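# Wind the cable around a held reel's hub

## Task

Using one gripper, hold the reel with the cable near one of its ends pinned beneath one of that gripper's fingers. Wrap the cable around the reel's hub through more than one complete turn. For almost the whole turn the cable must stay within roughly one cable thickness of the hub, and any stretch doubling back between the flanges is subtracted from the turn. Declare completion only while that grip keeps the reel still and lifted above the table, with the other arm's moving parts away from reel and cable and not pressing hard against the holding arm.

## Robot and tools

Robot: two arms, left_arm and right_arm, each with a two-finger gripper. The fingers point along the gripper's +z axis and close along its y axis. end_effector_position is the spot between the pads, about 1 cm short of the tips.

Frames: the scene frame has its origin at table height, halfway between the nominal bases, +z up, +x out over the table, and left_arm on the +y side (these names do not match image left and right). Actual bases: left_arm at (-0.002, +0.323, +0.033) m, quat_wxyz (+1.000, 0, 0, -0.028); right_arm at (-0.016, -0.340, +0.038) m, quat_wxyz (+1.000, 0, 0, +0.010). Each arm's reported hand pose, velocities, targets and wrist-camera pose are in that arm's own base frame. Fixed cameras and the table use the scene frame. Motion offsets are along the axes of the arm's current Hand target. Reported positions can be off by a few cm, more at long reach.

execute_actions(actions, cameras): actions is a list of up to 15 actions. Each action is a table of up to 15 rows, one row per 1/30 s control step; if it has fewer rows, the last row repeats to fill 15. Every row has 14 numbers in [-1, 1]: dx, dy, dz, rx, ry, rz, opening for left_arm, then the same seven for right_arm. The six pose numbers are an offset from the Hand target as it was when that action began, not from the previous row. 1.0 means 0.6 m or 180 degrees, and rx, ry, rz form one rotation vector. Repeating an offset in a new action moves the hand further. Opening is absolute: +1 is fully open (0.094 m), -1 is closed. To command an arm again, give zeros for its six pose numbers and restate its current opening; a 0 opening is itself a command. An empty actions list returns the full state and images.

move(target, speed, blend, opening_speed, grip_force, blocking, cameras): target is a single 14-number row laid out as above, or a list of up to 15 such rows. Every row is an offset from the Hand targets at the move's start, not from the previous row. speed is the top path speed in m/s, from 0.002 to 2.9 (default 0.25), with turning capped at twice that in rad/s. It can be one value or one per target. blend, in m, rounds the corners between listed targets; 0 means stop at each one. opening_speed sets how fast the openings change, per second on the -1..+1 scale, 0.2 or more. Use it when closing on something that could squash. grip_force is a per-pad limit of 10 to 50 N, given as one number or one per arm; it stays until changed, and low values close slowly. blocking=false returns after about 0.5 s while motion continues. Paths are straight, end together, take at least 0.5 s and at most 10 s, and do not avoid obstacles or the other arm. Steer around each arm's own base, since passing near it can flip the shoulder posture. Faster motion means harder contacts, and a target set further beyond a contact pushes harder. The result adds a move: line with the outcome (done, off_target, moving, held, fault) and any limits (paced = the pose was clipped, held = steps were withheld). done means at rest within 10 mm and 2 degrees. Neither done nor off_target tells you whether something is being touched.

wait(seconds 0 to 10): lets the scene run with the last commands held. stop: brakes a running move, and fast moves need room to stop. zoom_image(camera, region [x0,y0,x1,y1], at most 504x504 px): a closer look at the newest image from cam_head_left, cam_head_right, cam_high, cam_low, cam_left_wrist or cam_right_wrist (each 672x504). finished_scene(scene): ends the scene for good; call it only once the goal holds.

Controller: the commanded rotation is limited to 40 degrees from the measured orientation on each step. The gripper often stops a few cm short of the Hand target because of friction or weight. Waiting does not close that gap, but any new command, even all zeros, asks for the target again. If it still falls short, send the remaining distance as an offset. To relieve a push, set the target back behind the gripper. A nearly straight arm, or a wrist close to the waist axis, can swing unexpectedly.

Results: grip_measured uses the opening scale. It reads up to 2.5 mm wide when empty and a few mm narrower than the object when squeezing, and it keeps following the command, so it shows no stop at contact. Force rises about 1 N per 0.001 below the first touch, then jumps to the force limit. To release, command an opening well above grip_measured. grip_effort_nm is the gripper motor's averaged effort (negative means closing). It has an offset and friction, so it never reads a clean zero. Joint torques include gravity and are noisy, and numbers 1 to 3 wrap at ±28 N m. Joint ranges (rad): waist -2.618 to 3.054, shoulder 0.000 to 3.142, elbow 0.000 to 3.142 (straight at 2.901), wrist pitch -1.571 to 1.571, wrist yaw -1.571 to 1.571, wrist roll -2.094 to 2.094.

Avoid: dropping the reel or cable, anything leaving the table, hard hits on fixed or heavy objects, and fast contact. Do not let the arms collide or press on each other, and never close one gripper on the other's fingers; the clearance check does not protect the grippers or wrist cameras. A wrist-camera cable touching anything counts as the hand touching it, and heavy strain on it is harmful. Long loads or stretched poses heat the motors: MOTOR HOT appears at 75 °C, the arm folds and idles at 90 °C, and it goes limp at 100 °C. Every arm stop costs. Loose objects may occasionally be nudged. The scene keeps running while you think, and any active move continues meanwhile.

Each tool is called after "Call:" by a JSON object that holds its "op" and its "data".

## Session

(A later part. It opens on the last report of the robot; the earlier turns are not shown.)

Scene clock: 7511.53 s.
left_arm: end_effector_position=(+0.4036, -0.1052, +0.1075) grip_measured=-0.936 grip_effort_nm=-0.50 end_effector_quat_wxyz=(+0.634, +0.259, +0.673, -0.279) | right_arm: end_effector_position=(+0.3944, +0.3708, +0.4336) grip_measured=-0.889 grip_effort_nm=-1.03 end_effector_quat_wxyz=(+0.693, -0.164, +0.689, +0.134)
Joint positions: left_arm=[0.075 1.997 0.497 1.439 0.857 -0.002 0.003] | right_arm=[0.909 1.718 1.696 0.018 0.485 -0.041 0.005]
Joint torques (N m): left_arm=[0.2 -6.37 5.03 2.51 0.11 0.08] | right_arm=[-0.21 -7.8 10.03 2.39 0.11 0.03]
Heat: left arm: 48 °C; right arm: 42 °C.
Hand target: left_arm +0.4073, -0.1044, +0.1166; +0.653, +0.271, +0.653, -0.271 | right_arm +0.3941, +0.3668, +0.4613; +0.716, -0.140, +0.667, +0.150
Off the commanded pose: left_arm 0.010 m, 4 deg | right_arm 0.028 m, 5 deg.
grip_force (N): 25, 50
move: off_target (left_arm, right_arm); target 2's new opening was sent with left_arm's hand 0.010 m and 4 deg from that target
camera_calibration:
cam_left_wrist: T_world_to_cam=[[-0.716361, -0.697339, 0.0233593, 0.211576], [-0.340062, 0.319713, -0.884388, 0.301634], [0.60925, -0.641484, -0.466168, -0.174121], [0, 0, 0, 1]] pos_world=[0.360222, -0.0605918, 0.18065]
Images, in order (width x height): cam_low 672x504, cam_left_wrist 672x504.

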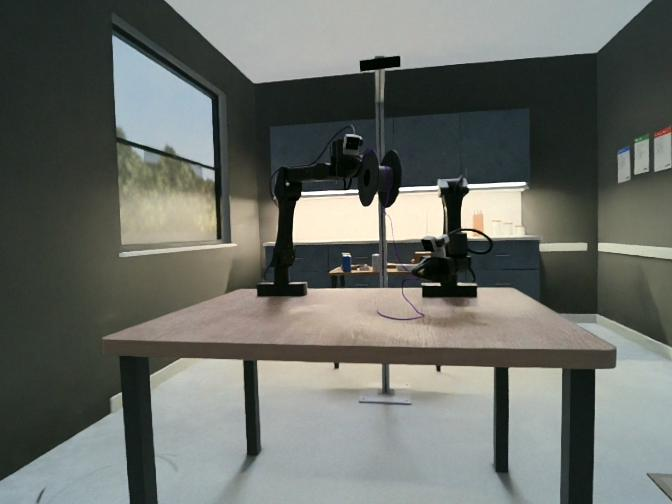

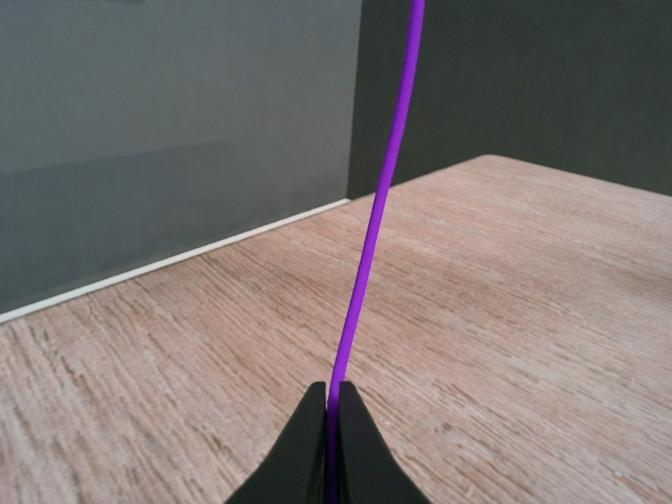

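Call:
{"op": "move", "data": {"target": [-0.0057, -0.105, 0.1257, 0.0944, 0, 0, -0.97, 0, 0, 0, 0, 0, 0, -1.0], "speed": 0.12, "cameras": ["cam_left_wrist", "cam_low", "cam_head_left", "cam_right_wrist"]}}

Scene clock: 7526.80 s.
left_arm: end_effector_position=(+0.4136, -0.2002, +0.1202) grip_measured=-0.937 grip_effort_nm=-0.56 end_effector_quat_wxyz=(+0.604, +0.358, +0.612, -0.364) | right_arm: end_effector_position=(+0.3944, +0.3708, +0.4336) grip_measured=-0.889 grip_effort_nm=-1.03 end_effector_quat_wxyz=(+0.693, -0.164, +0.689, +0.134)
Joint positions: left_arm=[-0.13 2.083 0.724 1.349 0.941 -0.005 0.003] | right_arm=[0.909 1.718 1.696 0.018 0.485 -0.041 0.005]
Joint torques (N m): left_arm=[-0.14 -7.99 6.08 1.95 0.13 0.09] | right_arm=[-0.18 -7.64 10.04 2.38 0.09 0.04]
Heat: left arm: 48 °C; right arm: 42 °C.
Hand target: left_arm +0.4159, -0.2023, +0.1200; +0.606, +0.365, +0.606, -0.364 | right_arm +0.3941, +0.3668, +0.4613; +0.716, -0.140, +0.667, +0.150
Off the commanded pose: left_arm 0.003 m, 1 deg | right_arm 0.028 m, 5 deg.
grip_force (N): 25, 50
move: off_target (right_arm)
camera_calibration:
cam_left_wrist: T_world_to_cam=[[-0.886006, -0.463519, -0.0119889, 0.273486], [-0.192834, 0.391865, -0.899587, 0.302025], [0.421674, -0.794728, -0.436577, -0.191821], [0, 0, 0, 1]] pos_world=[0.381437, -0.144033, 0.191232]
cam_right_wrist: T_world_to_cam=[[0.400033, -0.915797, 0.0359076, 0.164212], [-0.386037, -0.203901, -0.899666, 0.653284], [0.831234, 0.346034, -0.435099, -0.179101], [0, 0, 0, 1]] pos_world=[0.335377, 0.345566, 0.503914]
Images, in order (width x height): cam_head_left 672x504, cam_low 672x504, cam_left_wrist 672x504, cam_right_wrist 672x504.

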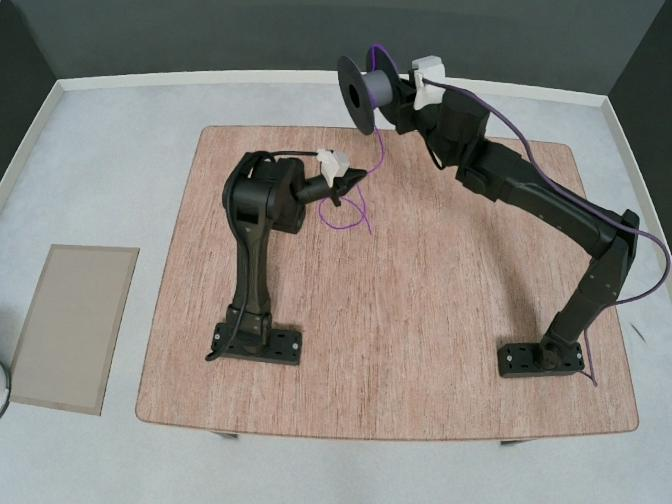

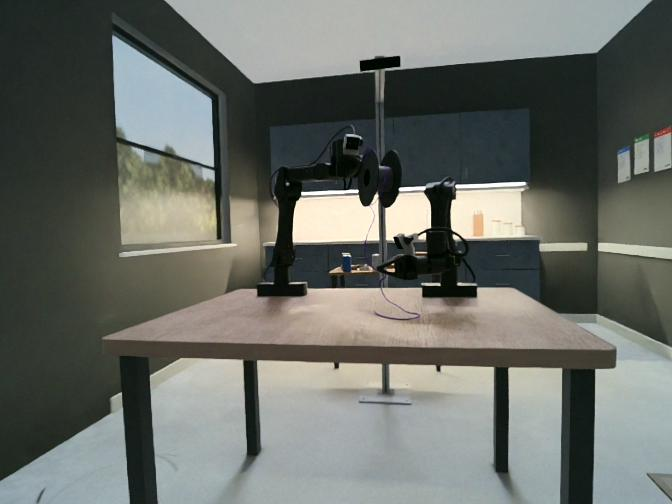

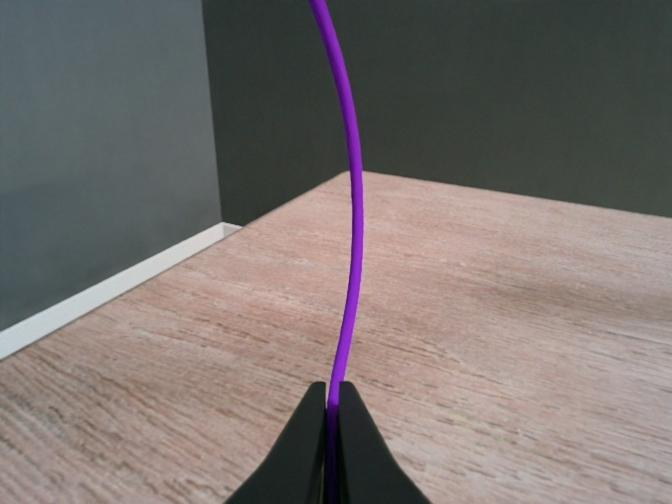

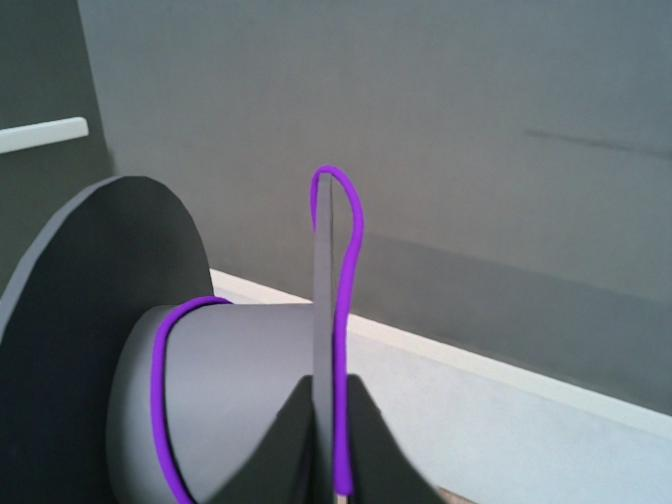

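Call:
{"op": "zoom_image", "data": {"camera": "cam_low", "region": [340, 140, 420, 290]}}

Call:
{"op": "zoom_image", "data": {"camera": "cam_head_left", "region": [310, 30, 430, 250]}}

Scaled by 3.360 from the camera's 672x504 image, which has a finer 960x720 frame.

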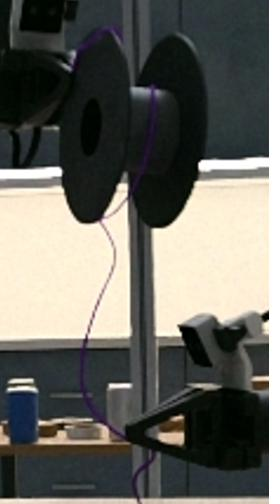

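Scaled by 2.291 from the camera's 672x504 image, which has a finer 960x720 frame.

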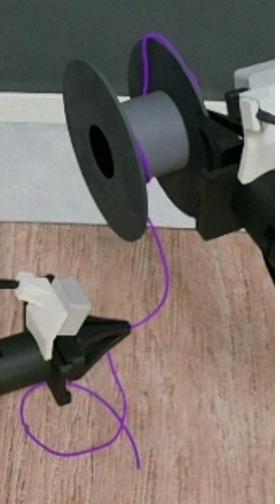

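Call:
{"op": "move", "data": {"target": [[-0.095, -0.1517, -0.1312, 0, 0, -0.1667, -0.97, 0, 0, 0, 0, 0, 0, -1.0], [-0.2783, -0.277, -0.1547, 0, 0, -0.3333, -0.97, 0, 0, 0, 0, 0, 0, -1.0], [-0.5617, -0.2687, -0.1547, 0, 0, -0.4722, -0.97, 0, 0, 0, 0, 0, 0, -1.0], [-0.7117, -0.1517, -0.1312, 0, 0, -0.6, -0.97, 0, 0, 0, 0, 0, 0, -1.0]], "speed": 0.18, "blend": [0.03, 0.03, 0.03, 0], "cameras": ["cam_right_wrist", "cam_high", "cam_low", "cam_head_left", "cam_head_right", "cam_left_wrist"]}}

Call:
{"op": "zoom_image", "data": {"camera": "cam_head_left", "region": [310, 30, 430, 250]}}

Call:
{"op": "zoom_image", "data": {"camera": "cam_high", "region": [340, 150, 500, 340]}}

Call:
{"op": "zoom_image", "data": {"camera": "cam_low", "region": [340, 120, 440, 290]}}

Scene clock: 7590.23 s.
left_arm: end_effector_position=(+0.3049, -0.1748, +0.5390) grip_measured=-0.937 grip_effort_nm=-0.56 end_effector_quat_wxyz=(+0.065, -0.288, +0.649, -0.701) | right_arm: end_effector_position=(+0.3944, +0.3708, +0.4336) grip_measured=-0.889 grip_effort_nm=-1.03 end_effector_quat_wxyz=(+0.693, -0.164, +0.689, +0.134)
Joint positions: left_arm=[-0.085 1.333 1.815 -0.499 0.975 -1.881 0.003] | right_arm=[0.909 1.718 1.696 0.018 0.485 -0.041 0.005]
Joint torques (N m): left_arm=[0.38 -3.22 8.7 1.81 0.29 0.04] | right_arm=[-0.14 -7.86 10.09 2.41 0.11 0.06]
Heat: left arm: 44 °C; right arm: 42 °C.
Hand target: left_arm +0.2985, -0.1756, +0.5469; +0.062, -0.276, +0.651, -0.704 | right_arm +0.3941, +0.3668, +0.4613; +0.716, -0.140, +0.667, +0.150
Off the commanded pose: left_arm 0.010 m, 2 deg | right_arm 0.028 m, 5 deg.
grip_force (N): 25, 50
move: off_target (right_arm)
camera_calibration:
cam_left_wrist: T_world_to_cam=[[0.253964, 0.151394, 0.955292, -0.567508], [-0.963388, -0.0481613, 0.263749, 0.178854], [0.0859382, -0.987299, 0.13362, -0.181674], [0, 0, 0, 1]] pos_world=[0.332045, -0.0848357, 0.519239]
cam_right_wrist: T_world_to_cam=[[0.400033, -0.915797, 0.0359076, 0.164212], [-0.386037, -0.203901, -0.899666, 0.653284], [0.831234, 0.346034, -0.435099, -0.179101], [0, 0, 0, 1]] pos_world=[0.335377, 0.345566, 0.503914]

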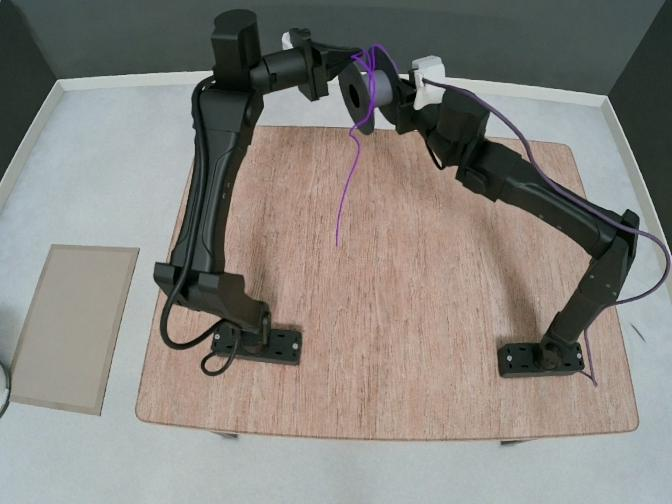

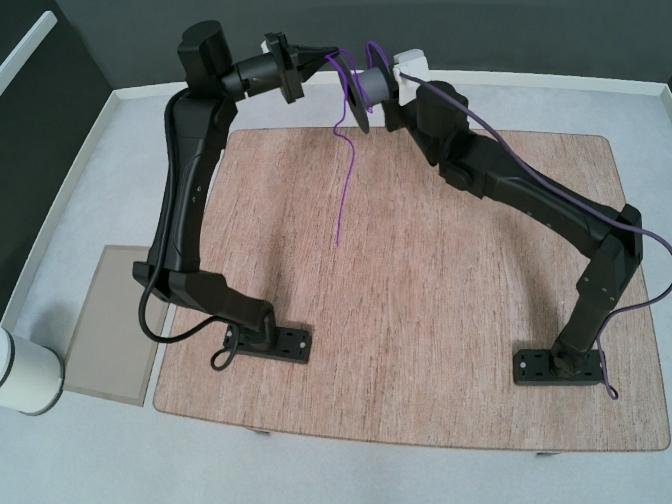

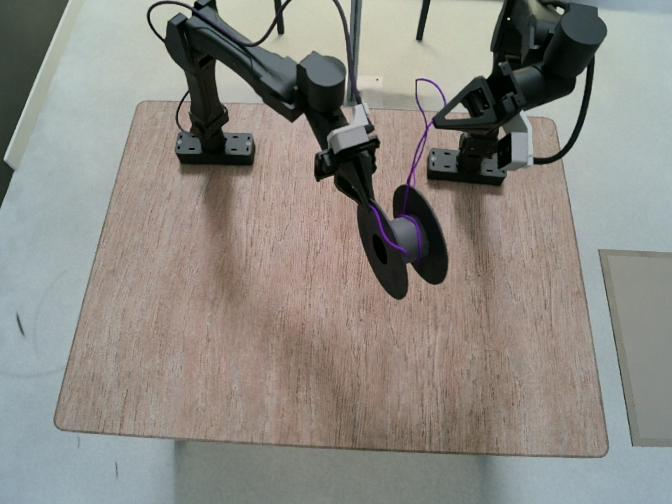

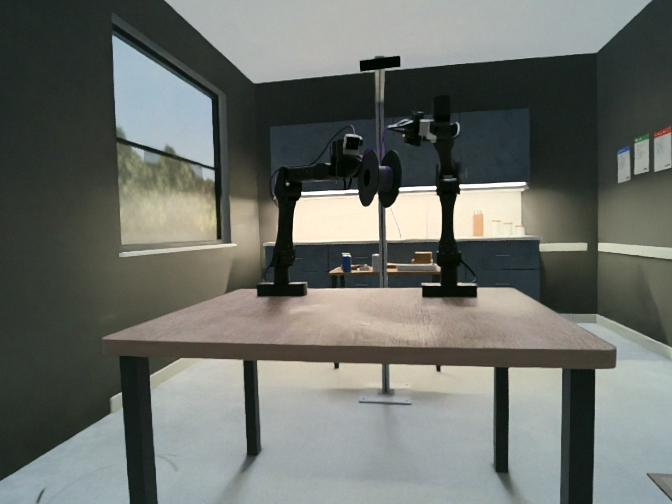

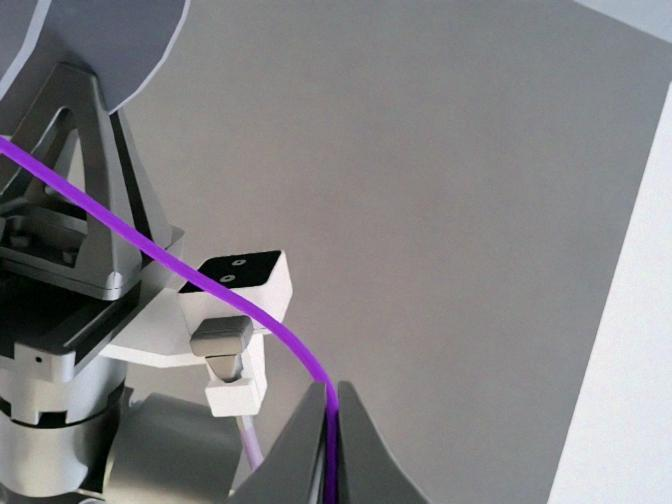

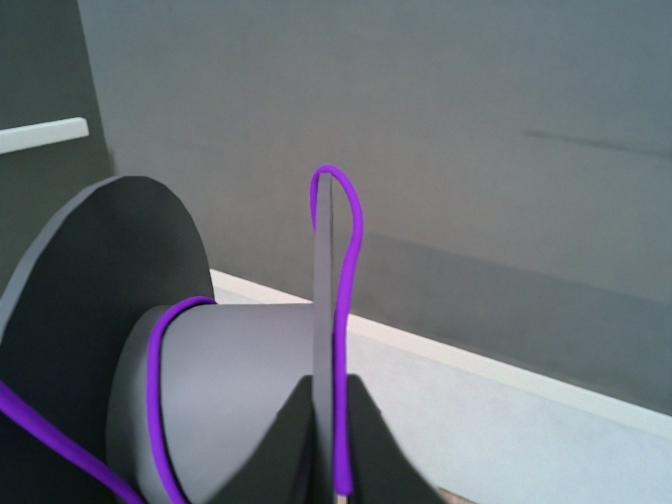

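Scaled by 2.291 from the camera's 672x504 image, which has a finer 960x720 frame.

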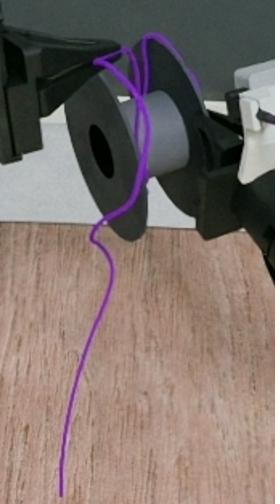

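Scaled by 2.653 from the camera's 672x504 image, which has a finer 960x720 frame.

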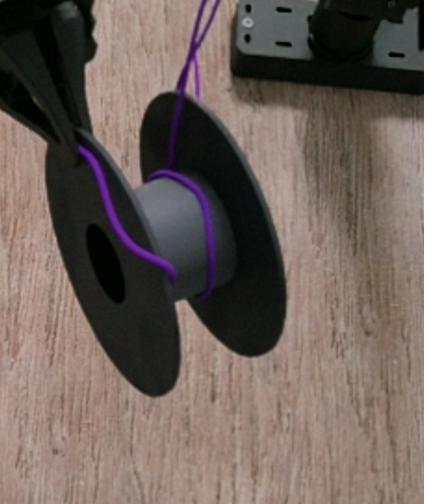

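Scaled by 2.965 from the camera's 672x504 image, which has a finer 960x720 frame.

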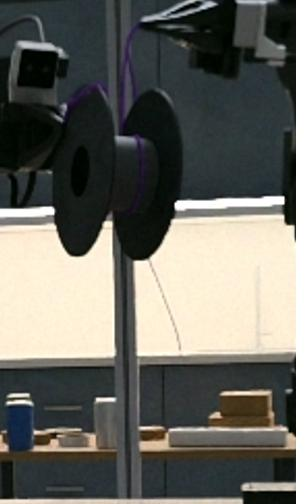

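Call:
{"op": "zoom_image", "data": {"camera": "cam_head_left", "region": [320, 35, 400, 135]}}

Call:
{"op": "zoom_image", "data": {"camera": "cam_head_right", "region": [300, 30, 400, 150]}}

Call:
{"op": "zoom_image", "data": {"camera": "cam_high", "region": [385, 70, 465, 220]}}

Call:
{"op": "zoom_image", "data": {"camera": "cam_right_wrist", "region": [0, 270, 300, 504]}}

Scaled by 5.040 from the camera's 672x504 image, which has a finer 960x720 frame.

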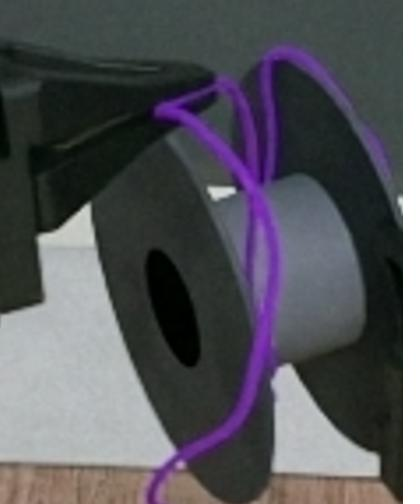

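Scaled by 4.200 from the camera's 672x504 image, which has a finer 960x720 frame.

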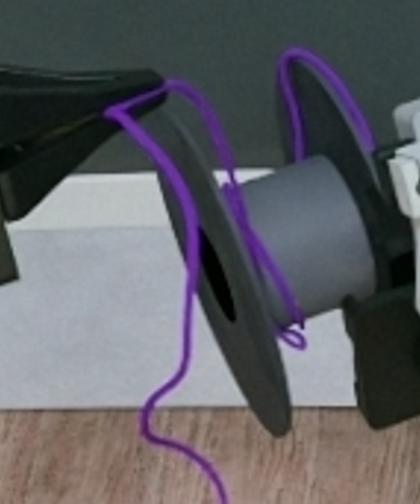

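Scaled by 3.360 from the camera's 672x504 image, which has a finer 960x720 frame.

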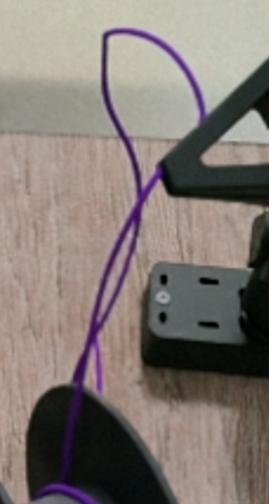

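Scaled by 1.680 from the camera's 672x504 image, which has a finer 960x720 frame.

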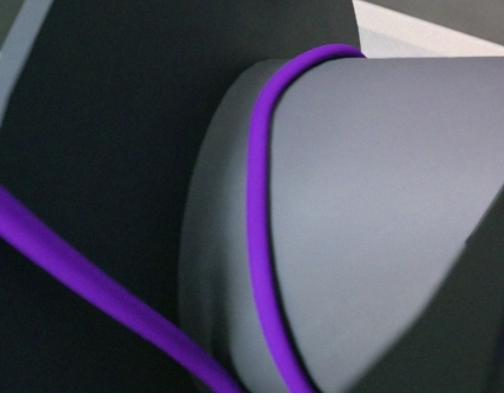

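Call:
{"op": "move", "data": {"target": [[-0.149, -0.0315, 0.0475, 0, 0, 0, -0.97, 0, 0, 0, 0, 0, 0, -1.0], [-0.3198, 0.0353, 0.0625, 0, 0, 0, -0.97, 0, 0, 0, 0, 0, 0, -1.0], [-0.4353, 0.1728, 0.095, 0, 0, 0, -0.97, 0, 0, 0, 0, 0, 0, -1.0]], "speed": 0.15, "blend": [0.03, 0.03, 0], "cameras": ["cam_right_wrist", "cam_high", "cam_low", "cam_head_left", "cam_head_right", "cam_left_wrist"]}}

Call:
{"op": "zoom_image", "data": {"camera": "cam_head_left", "region": [320, 25, 440, 155]}}

Call:
{"op": "zoom_image", "data": {"camera": "cam_head_right", "region": [310, 25, 430, 155]}}

Call:
{"op": "zoom_image", "data": {"camera": "cam_high", "region": [340, 150, 500, 340]}}

Call:
{"op": "zoom_image", "data": {"camera": "cam_low", "region": [340, 120, 440, 290]}}

Call:
{"op": "zoom_image", "data": {"camera": "cam_right_wrist", "region": [0, 140, 420, 504]}}

Scene clock: 7615.70 s.
left_arm: end_effector_position=(+0.5117, -0.1264, +0.3739) grip_measured=-0.938 grip_effort_nm=-0.56 end_effector_quat_wxyz=(+0.059, -0.271, +0.653, -0.705) | right_arm: end_effector_position=(+0.3950, +0.3695, +0.4313) grip_measured=-0.889 grip_effort_nm=-1.03 end_effector_quat_wxyz=(+0.691, -0.164, +0.692, +0.128)
Joint positions: left_arm=[0.077 1.91 1.694 0.218 1.171 -1.883 0.003] | right_arm=[0.908 1.718 1.696 0.008 0.492 -0.042 0.005]
Joint torques (N m): left_arm=[0.13 -9.85 7.01 1.9 -0.09 0.07] | right_arm=[-0.12 -7.87 10.03 2.48 0.05 0.08]
Heat: left arm: 41 °C; right arm: 42 °C.
Hand target: left_arm +0.5164, -0.1245, +0.3676; +0.062, -0.276, +0.651, -0.704 | right_arm +0.3941, +0.3668, +0.4613; +0.716, -0.140, +0.667, +0.150
Off the commanded pose: left_arm 0.008 m, 1 deg | right_arm 0.030 m, 6 deg.
grip_force (N): 25, 50
move: off_target (right_arm)
camera_calibration:
cam_left_wrist: T_world_to_cam=[[0.242186, 0.144942, 0.959342, -0.465934], [-0.968976, -0.01412, 0.246751, 0.437467], [0.0493106, -0.989339, 0.137026, -0.112334], [0, 0, 0, 1]] pos_world=[0.542277, -0.0374254, 0.354438]
cam_right_wrist: T_world_to_cam=[[0.393645, -0.918281, 0.0424752, 0.163565], [-0.392657, -0.209742, -0.895449, 0.654072], [0.831183, 0.335811, -0.443133, -0.172927], [0, 0, 0, 1]] pos_world=[0.336173, 0.345456, 0.502111]

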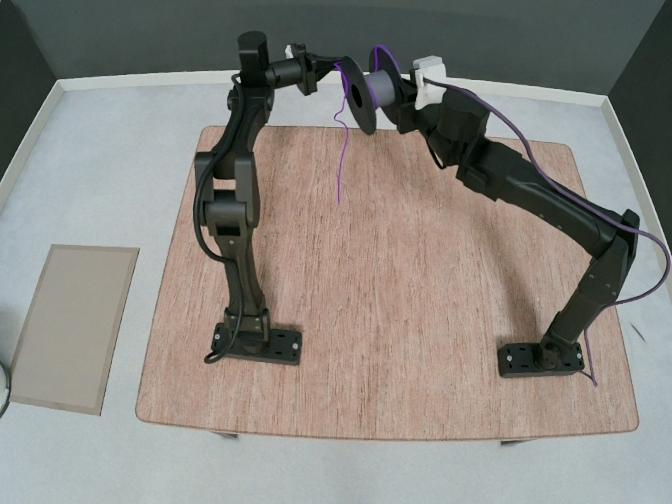

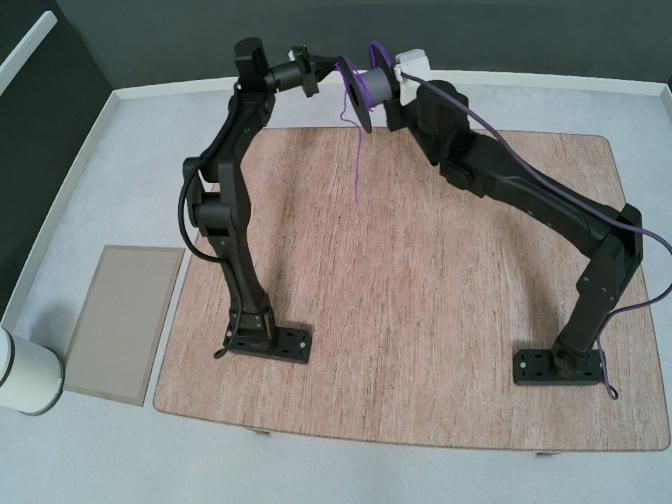

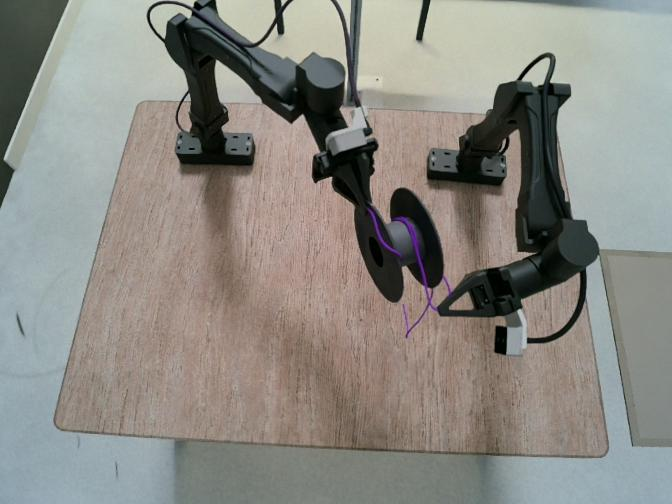

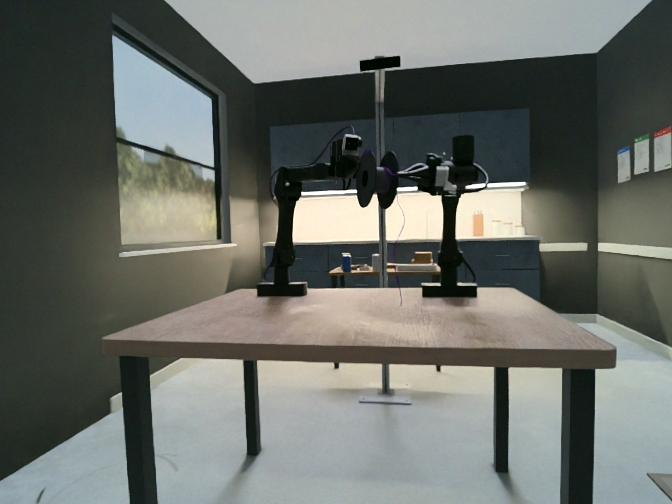

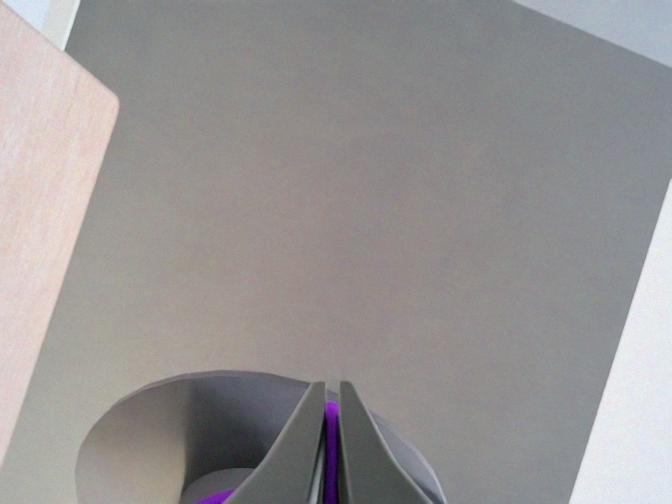

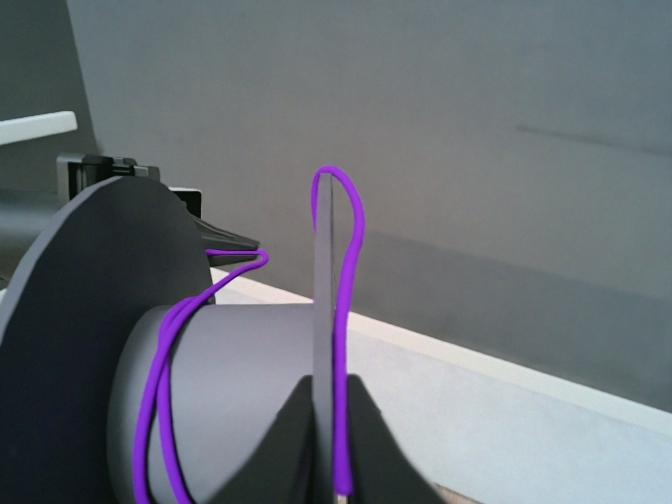

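Scaled by 3.877 from the camera's 672x504 image, which has a finer 960x720 frame.

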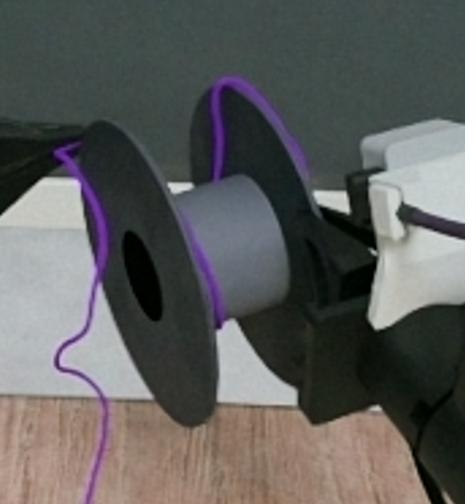

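Scaled by 3.877 from the camera's 672x504 image, which has a finer 960x720 frame.

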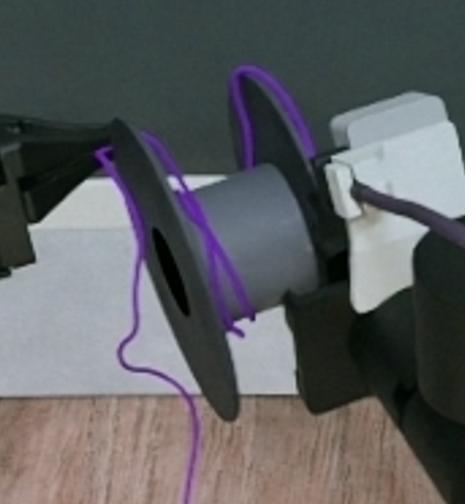

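Scaled by 2.653 from the camera's 672x504 image, which has a finer 960x720 frame.

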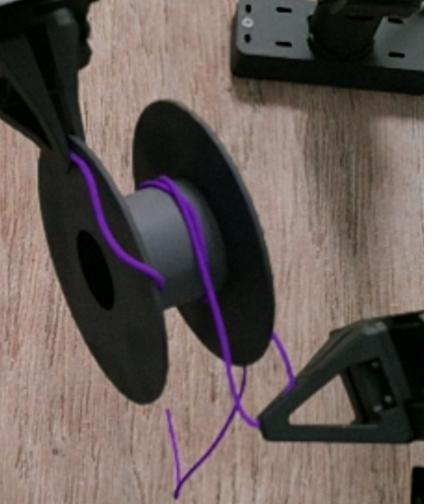

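Scaled by 2.965 from the camera's 672x504 image, which has a finer 960x720 frame.

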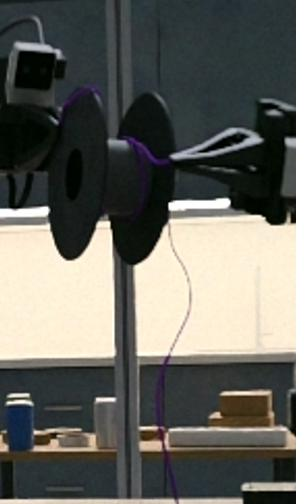

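Scaled by 1.200 from the camera's 672x504 image, which has a finer 960x720 frame.

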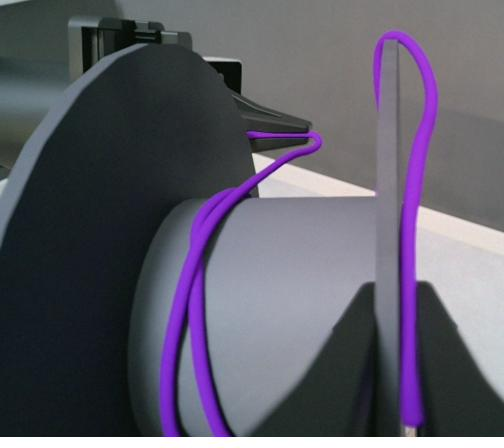

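Call:
{"op": "move", "data": {"target": [-0.0125, 0.145, 0.0087, 0, 0, 0, -0.97, 0, 0, 0, 0, 0, 0, -1.0], "speed": 0.1, "cameras": ["cam_right_wrist", "cam_high", "cam_low", "cam_head_left", "cam_head_right"]}}

Call:
{"op": "zoom_image", "data": {"camera": "cam_head_left", "region": [320, 25, 440, 155]}}

Call:
{"op": "zoom_image", "data": {"camera": "cam_head_right", "region": [310, 25, 430, 155]}}

Call:
{"op": "zoom_image", "data": {"camera": "cam_high", "region": [340, 150, 500, 340]}}

Call:
{"op": "zoom_image", "data": {"camera": "cam_low", "region": [340, 120, 440, 290]}}

Call:
{"op": "zoom_image", "data": {"camera": "cam_right_wrist", "region": [0, 140, 420, 504]}}

Scene clock: 7638.17 s.
left_arm: end_effector_position=(+0.4945, -0.1433, +0.2904) grip_measured=-0.938 grip_effort_nm=-0.56 end_effector_quat_wxyz=(+0.054, -0.254, +0.656, -0.708) | right_arm: end_effector_position=(+0.3957, +0.3696, +0.4155) grip_measured=-0.889 grip_effort_nm=-1.03 end_effector_quat_wxyz=(+0.674, -0.180, +0.708, +0.111)
Joint positions: left_arm=[0.044 1.91 1.345 0.588 1.17 -1.886 0.003] | right_arm=[0.908 1.723 1.696 -0.051 0.494 -0.05 0.005]
Joint torques (N m): left_arm=[0.29 -10.11 6.26 1.65 -0.38 0.08] | right_arm=[-0.05 -9.17 9.24 2.98 0.01 0.17]
Heat: left arm: 41 °C; right arm: 44 °C.
Hand target: left_arm +0.5014, -0.1382, +0.2826; +0.062, -0.276, +0.651, -0.704 | right_arm +0.3941, +0.3669, +0.4612; +0.716, -0.140, +0.667, +0.150
Off the commanded pose: left_arm 0.012 m, 3 deg | right_arm 0.046 m, 9 deg.
grip_force (N): 25, 50
move: off_target (left_arm, right_arm)
camera_calibration:
cam_right_wrist: T_world_to_cam=[[0.393657, -0.915747, 0.0802643, 0.147412], [-0.424916, -0.258695, -0.867481, 0.659439], [0.815157, 0.307384, -0.490953, -0.143856], [0, 0, 0, 1]] pos_world=[0.339442, 0.349805, 0.489592]
Images, in order (width x height): cam_head_left 672x504, cam_head_right 672x504, cam_high 672x504, cam_low 672x504, cam_right_wrist 672x504.

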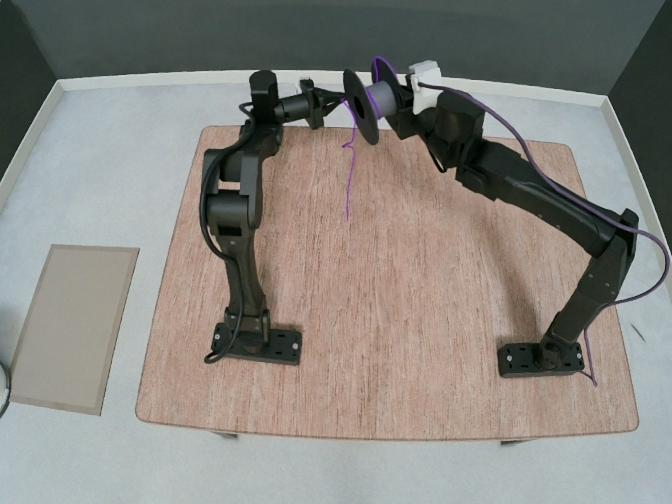

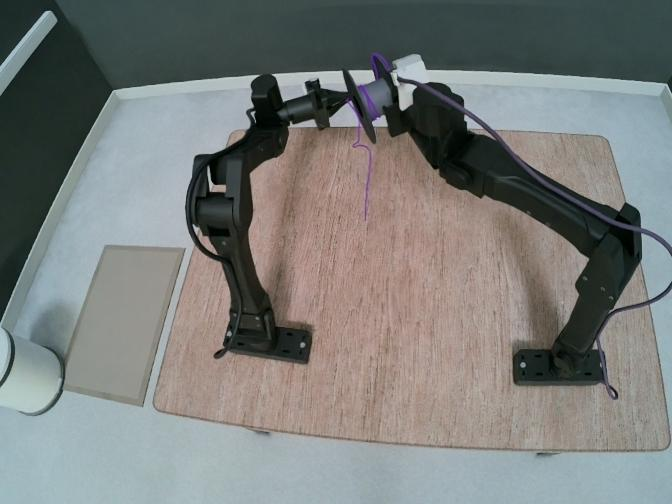

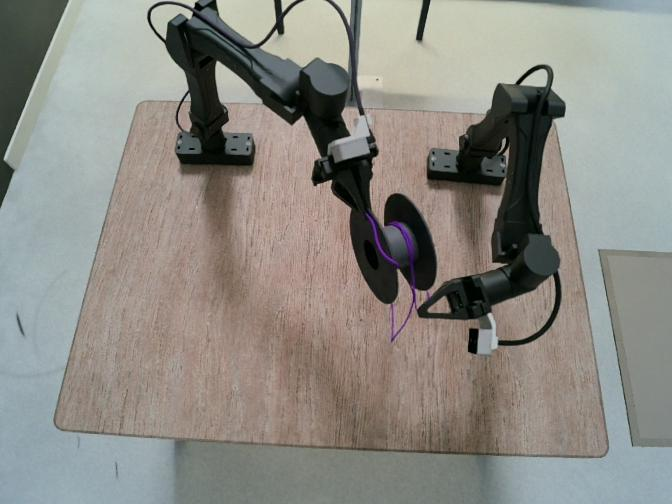

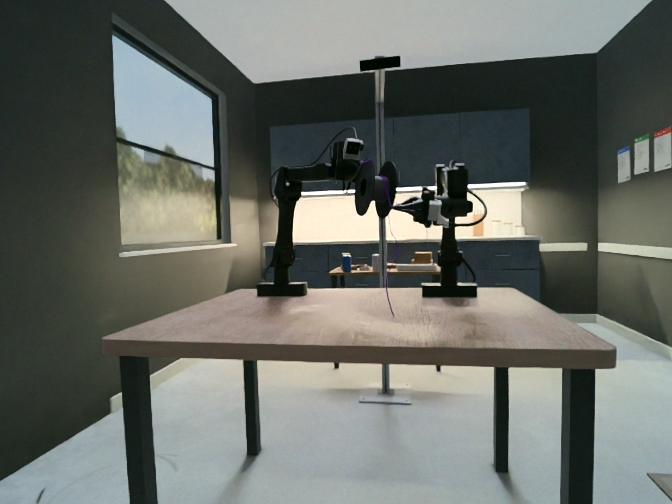

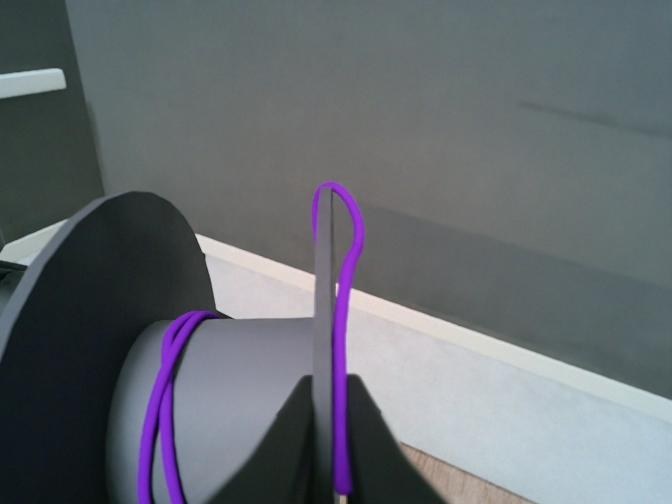

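Scaled by 3.877 from the camera's 672x504 image, which has a finer 960x720 frame.

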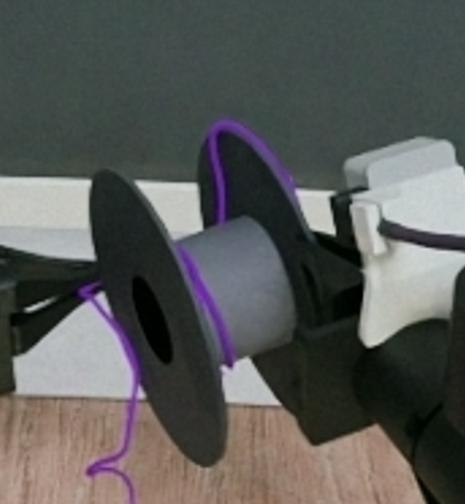

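Scaled by 3.877 from the camera's 672x504 image, which has a finer 960x720 frame.

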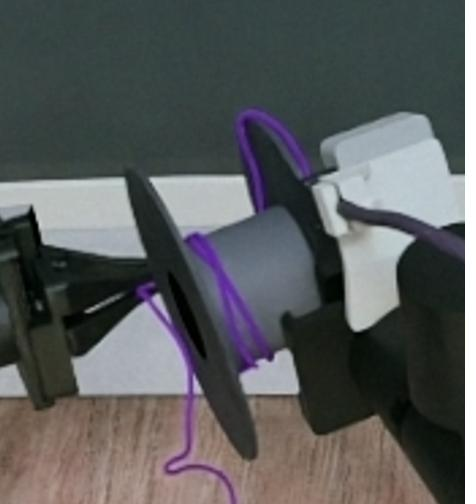

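Scaled by 2.653 from the camera's 672x504 image, which has a finer 960x720 frame.

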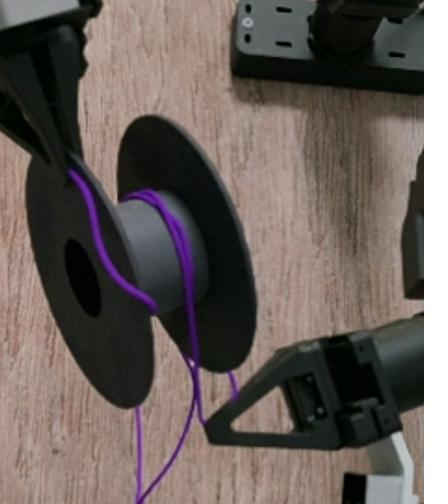

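Scaled by 2.965 from the camera's 672x504 image, which has a finer 960x720 frame.

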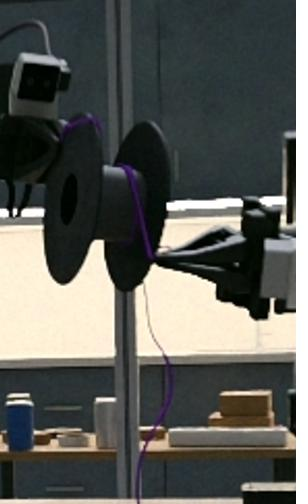

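Scaled by 1.200 from the camera's 672x504 image, which has a finer 960x720 frame.

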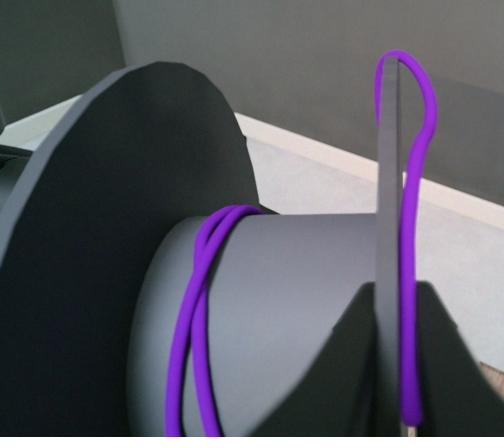

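Call:
{"op": "move", "data": {"target": [0.0209, -0.037, 0, 0, 0, 0, -0.97, 0, 0, 0, 0, 0, 0, -1.0], "speed": 0.06, "cameras": ["cam_right_wrist", "cam_high", "cam_low"]}}

Call:
{"op": "zoom_image", "data": {"camera": "cam_right_wrist", "region": [0, 140, 420, 504]}}

Call:
{"op": "zoom_image", "data": {"camera": "cam_high", "region": [340, 150, 500, 340]}}

Call:
{"op": "zoom_image", "data": {"camera": "cam_low", "region": [340, 120, 440, 290]}}

Scene clock: 7680.10 s.
left_arm: end_effector_position=(+0.4936, -0.1438, +0.2899) grip_measured=-0.938 grip_effort_nm=-0.56 end_effector_quat_wxyz=(+0.039, -0.272, +0.655, -0.704) | right_arm: end_effector_position=(+0.3957, +0.3697, +0.4158) grip_measured=-0.889 grip_effort_nm=-1.03 end_effector_quat_wxyz=(+0.674, -0.180, +0.708, +0.111)
Joint positions: left_arm=[0.043 1.899 1.351 0.533 1.165 -1.896 0.003] | right_arm=[0.908 1.723 1.696 -0.049 0.494 -0.05 0.005]
Joint torques (N m): left_arm=[0.17 -12.78 9.25 1.47 -0.37 0.12] | right_arm=[0.01 -9.02 9.24 3.04 -0.01 0.16]
Heat: left arm: 39 °C; right arm: 46 °C.
Hand target: left_arm +0.4969, -0.1406, +0.3076; +0.062, -0.276, +0.651, -0.704 | right_arm +0.3941, +0.3669, +0.4612; +0.716, -0.140, +0.667, +0.150
Off the commanded pose: left_arm 0.018 m, 3 deg | right_arm 0.046 m, 9 deg.
grip_force (N): 25, 50
move: off_target (left_arm, right_arm)
camera_calibration:
cam_right_wrist: T_world_to_cam=[[0.393588, -0.915837, 0.0795673, 0.147733], [-0.424033, -0.257662, -0.86822, 0.659333], [0.81565, 0.307982, -0.489758, -0.144559], [0, 0, 0, 1]] pos_world=[0.339342, 0.349706, 0.489892]
Images, in order (width x height): cam_high 672x504, cam_low 672x504, cam_right_wrist 672x504.

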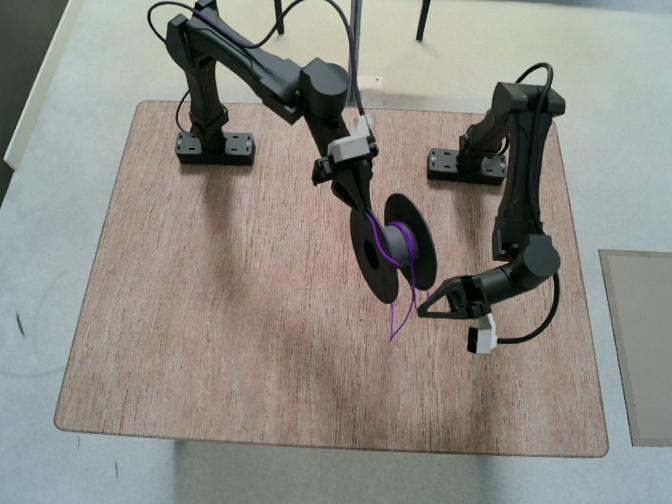

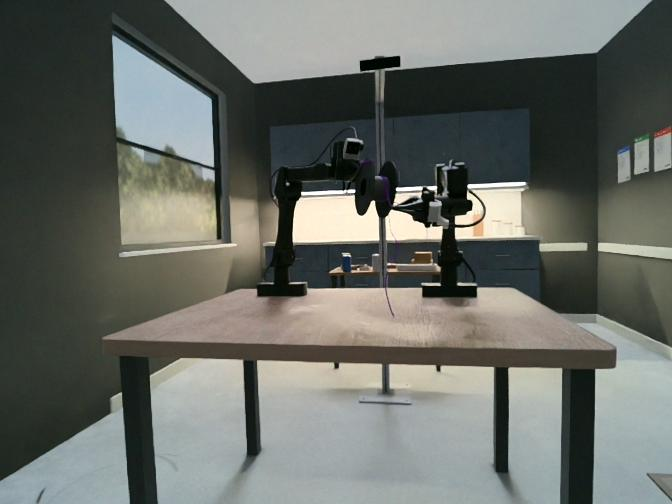

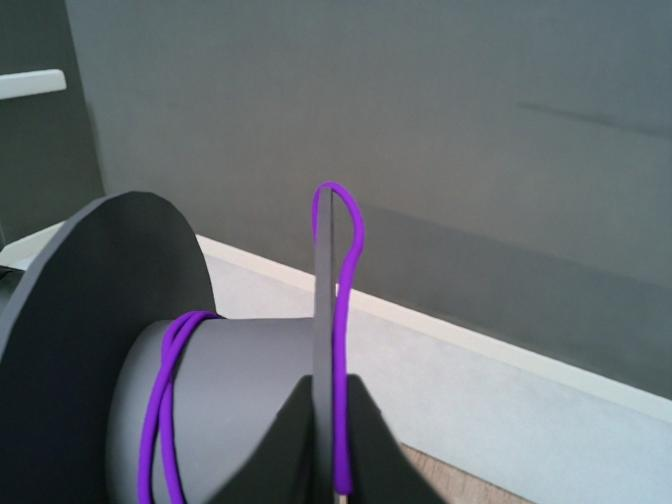

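Scaled by 1.200 from the camera's 672x504 image, which has a finer 960x720 frame.

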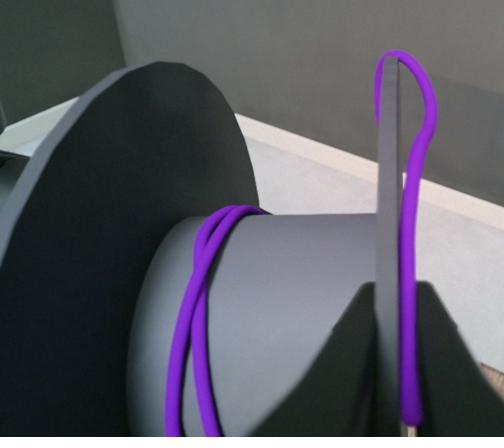

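Scaled by 2.653 from the camera's 672x504 image, which has a finer 960x720 frame.

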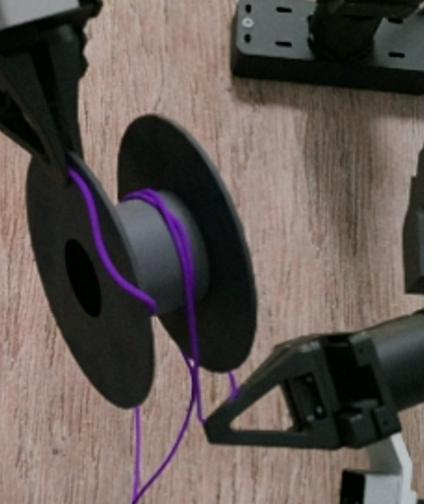

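Scaled by 2.965 from the camera's 672x504 image, which has a finer 960x720 frame.

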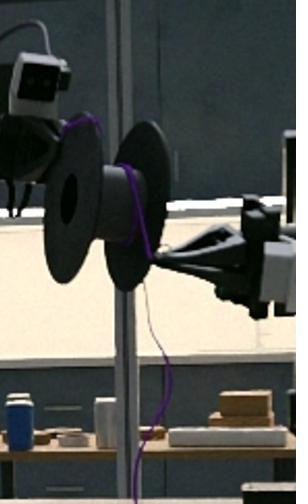

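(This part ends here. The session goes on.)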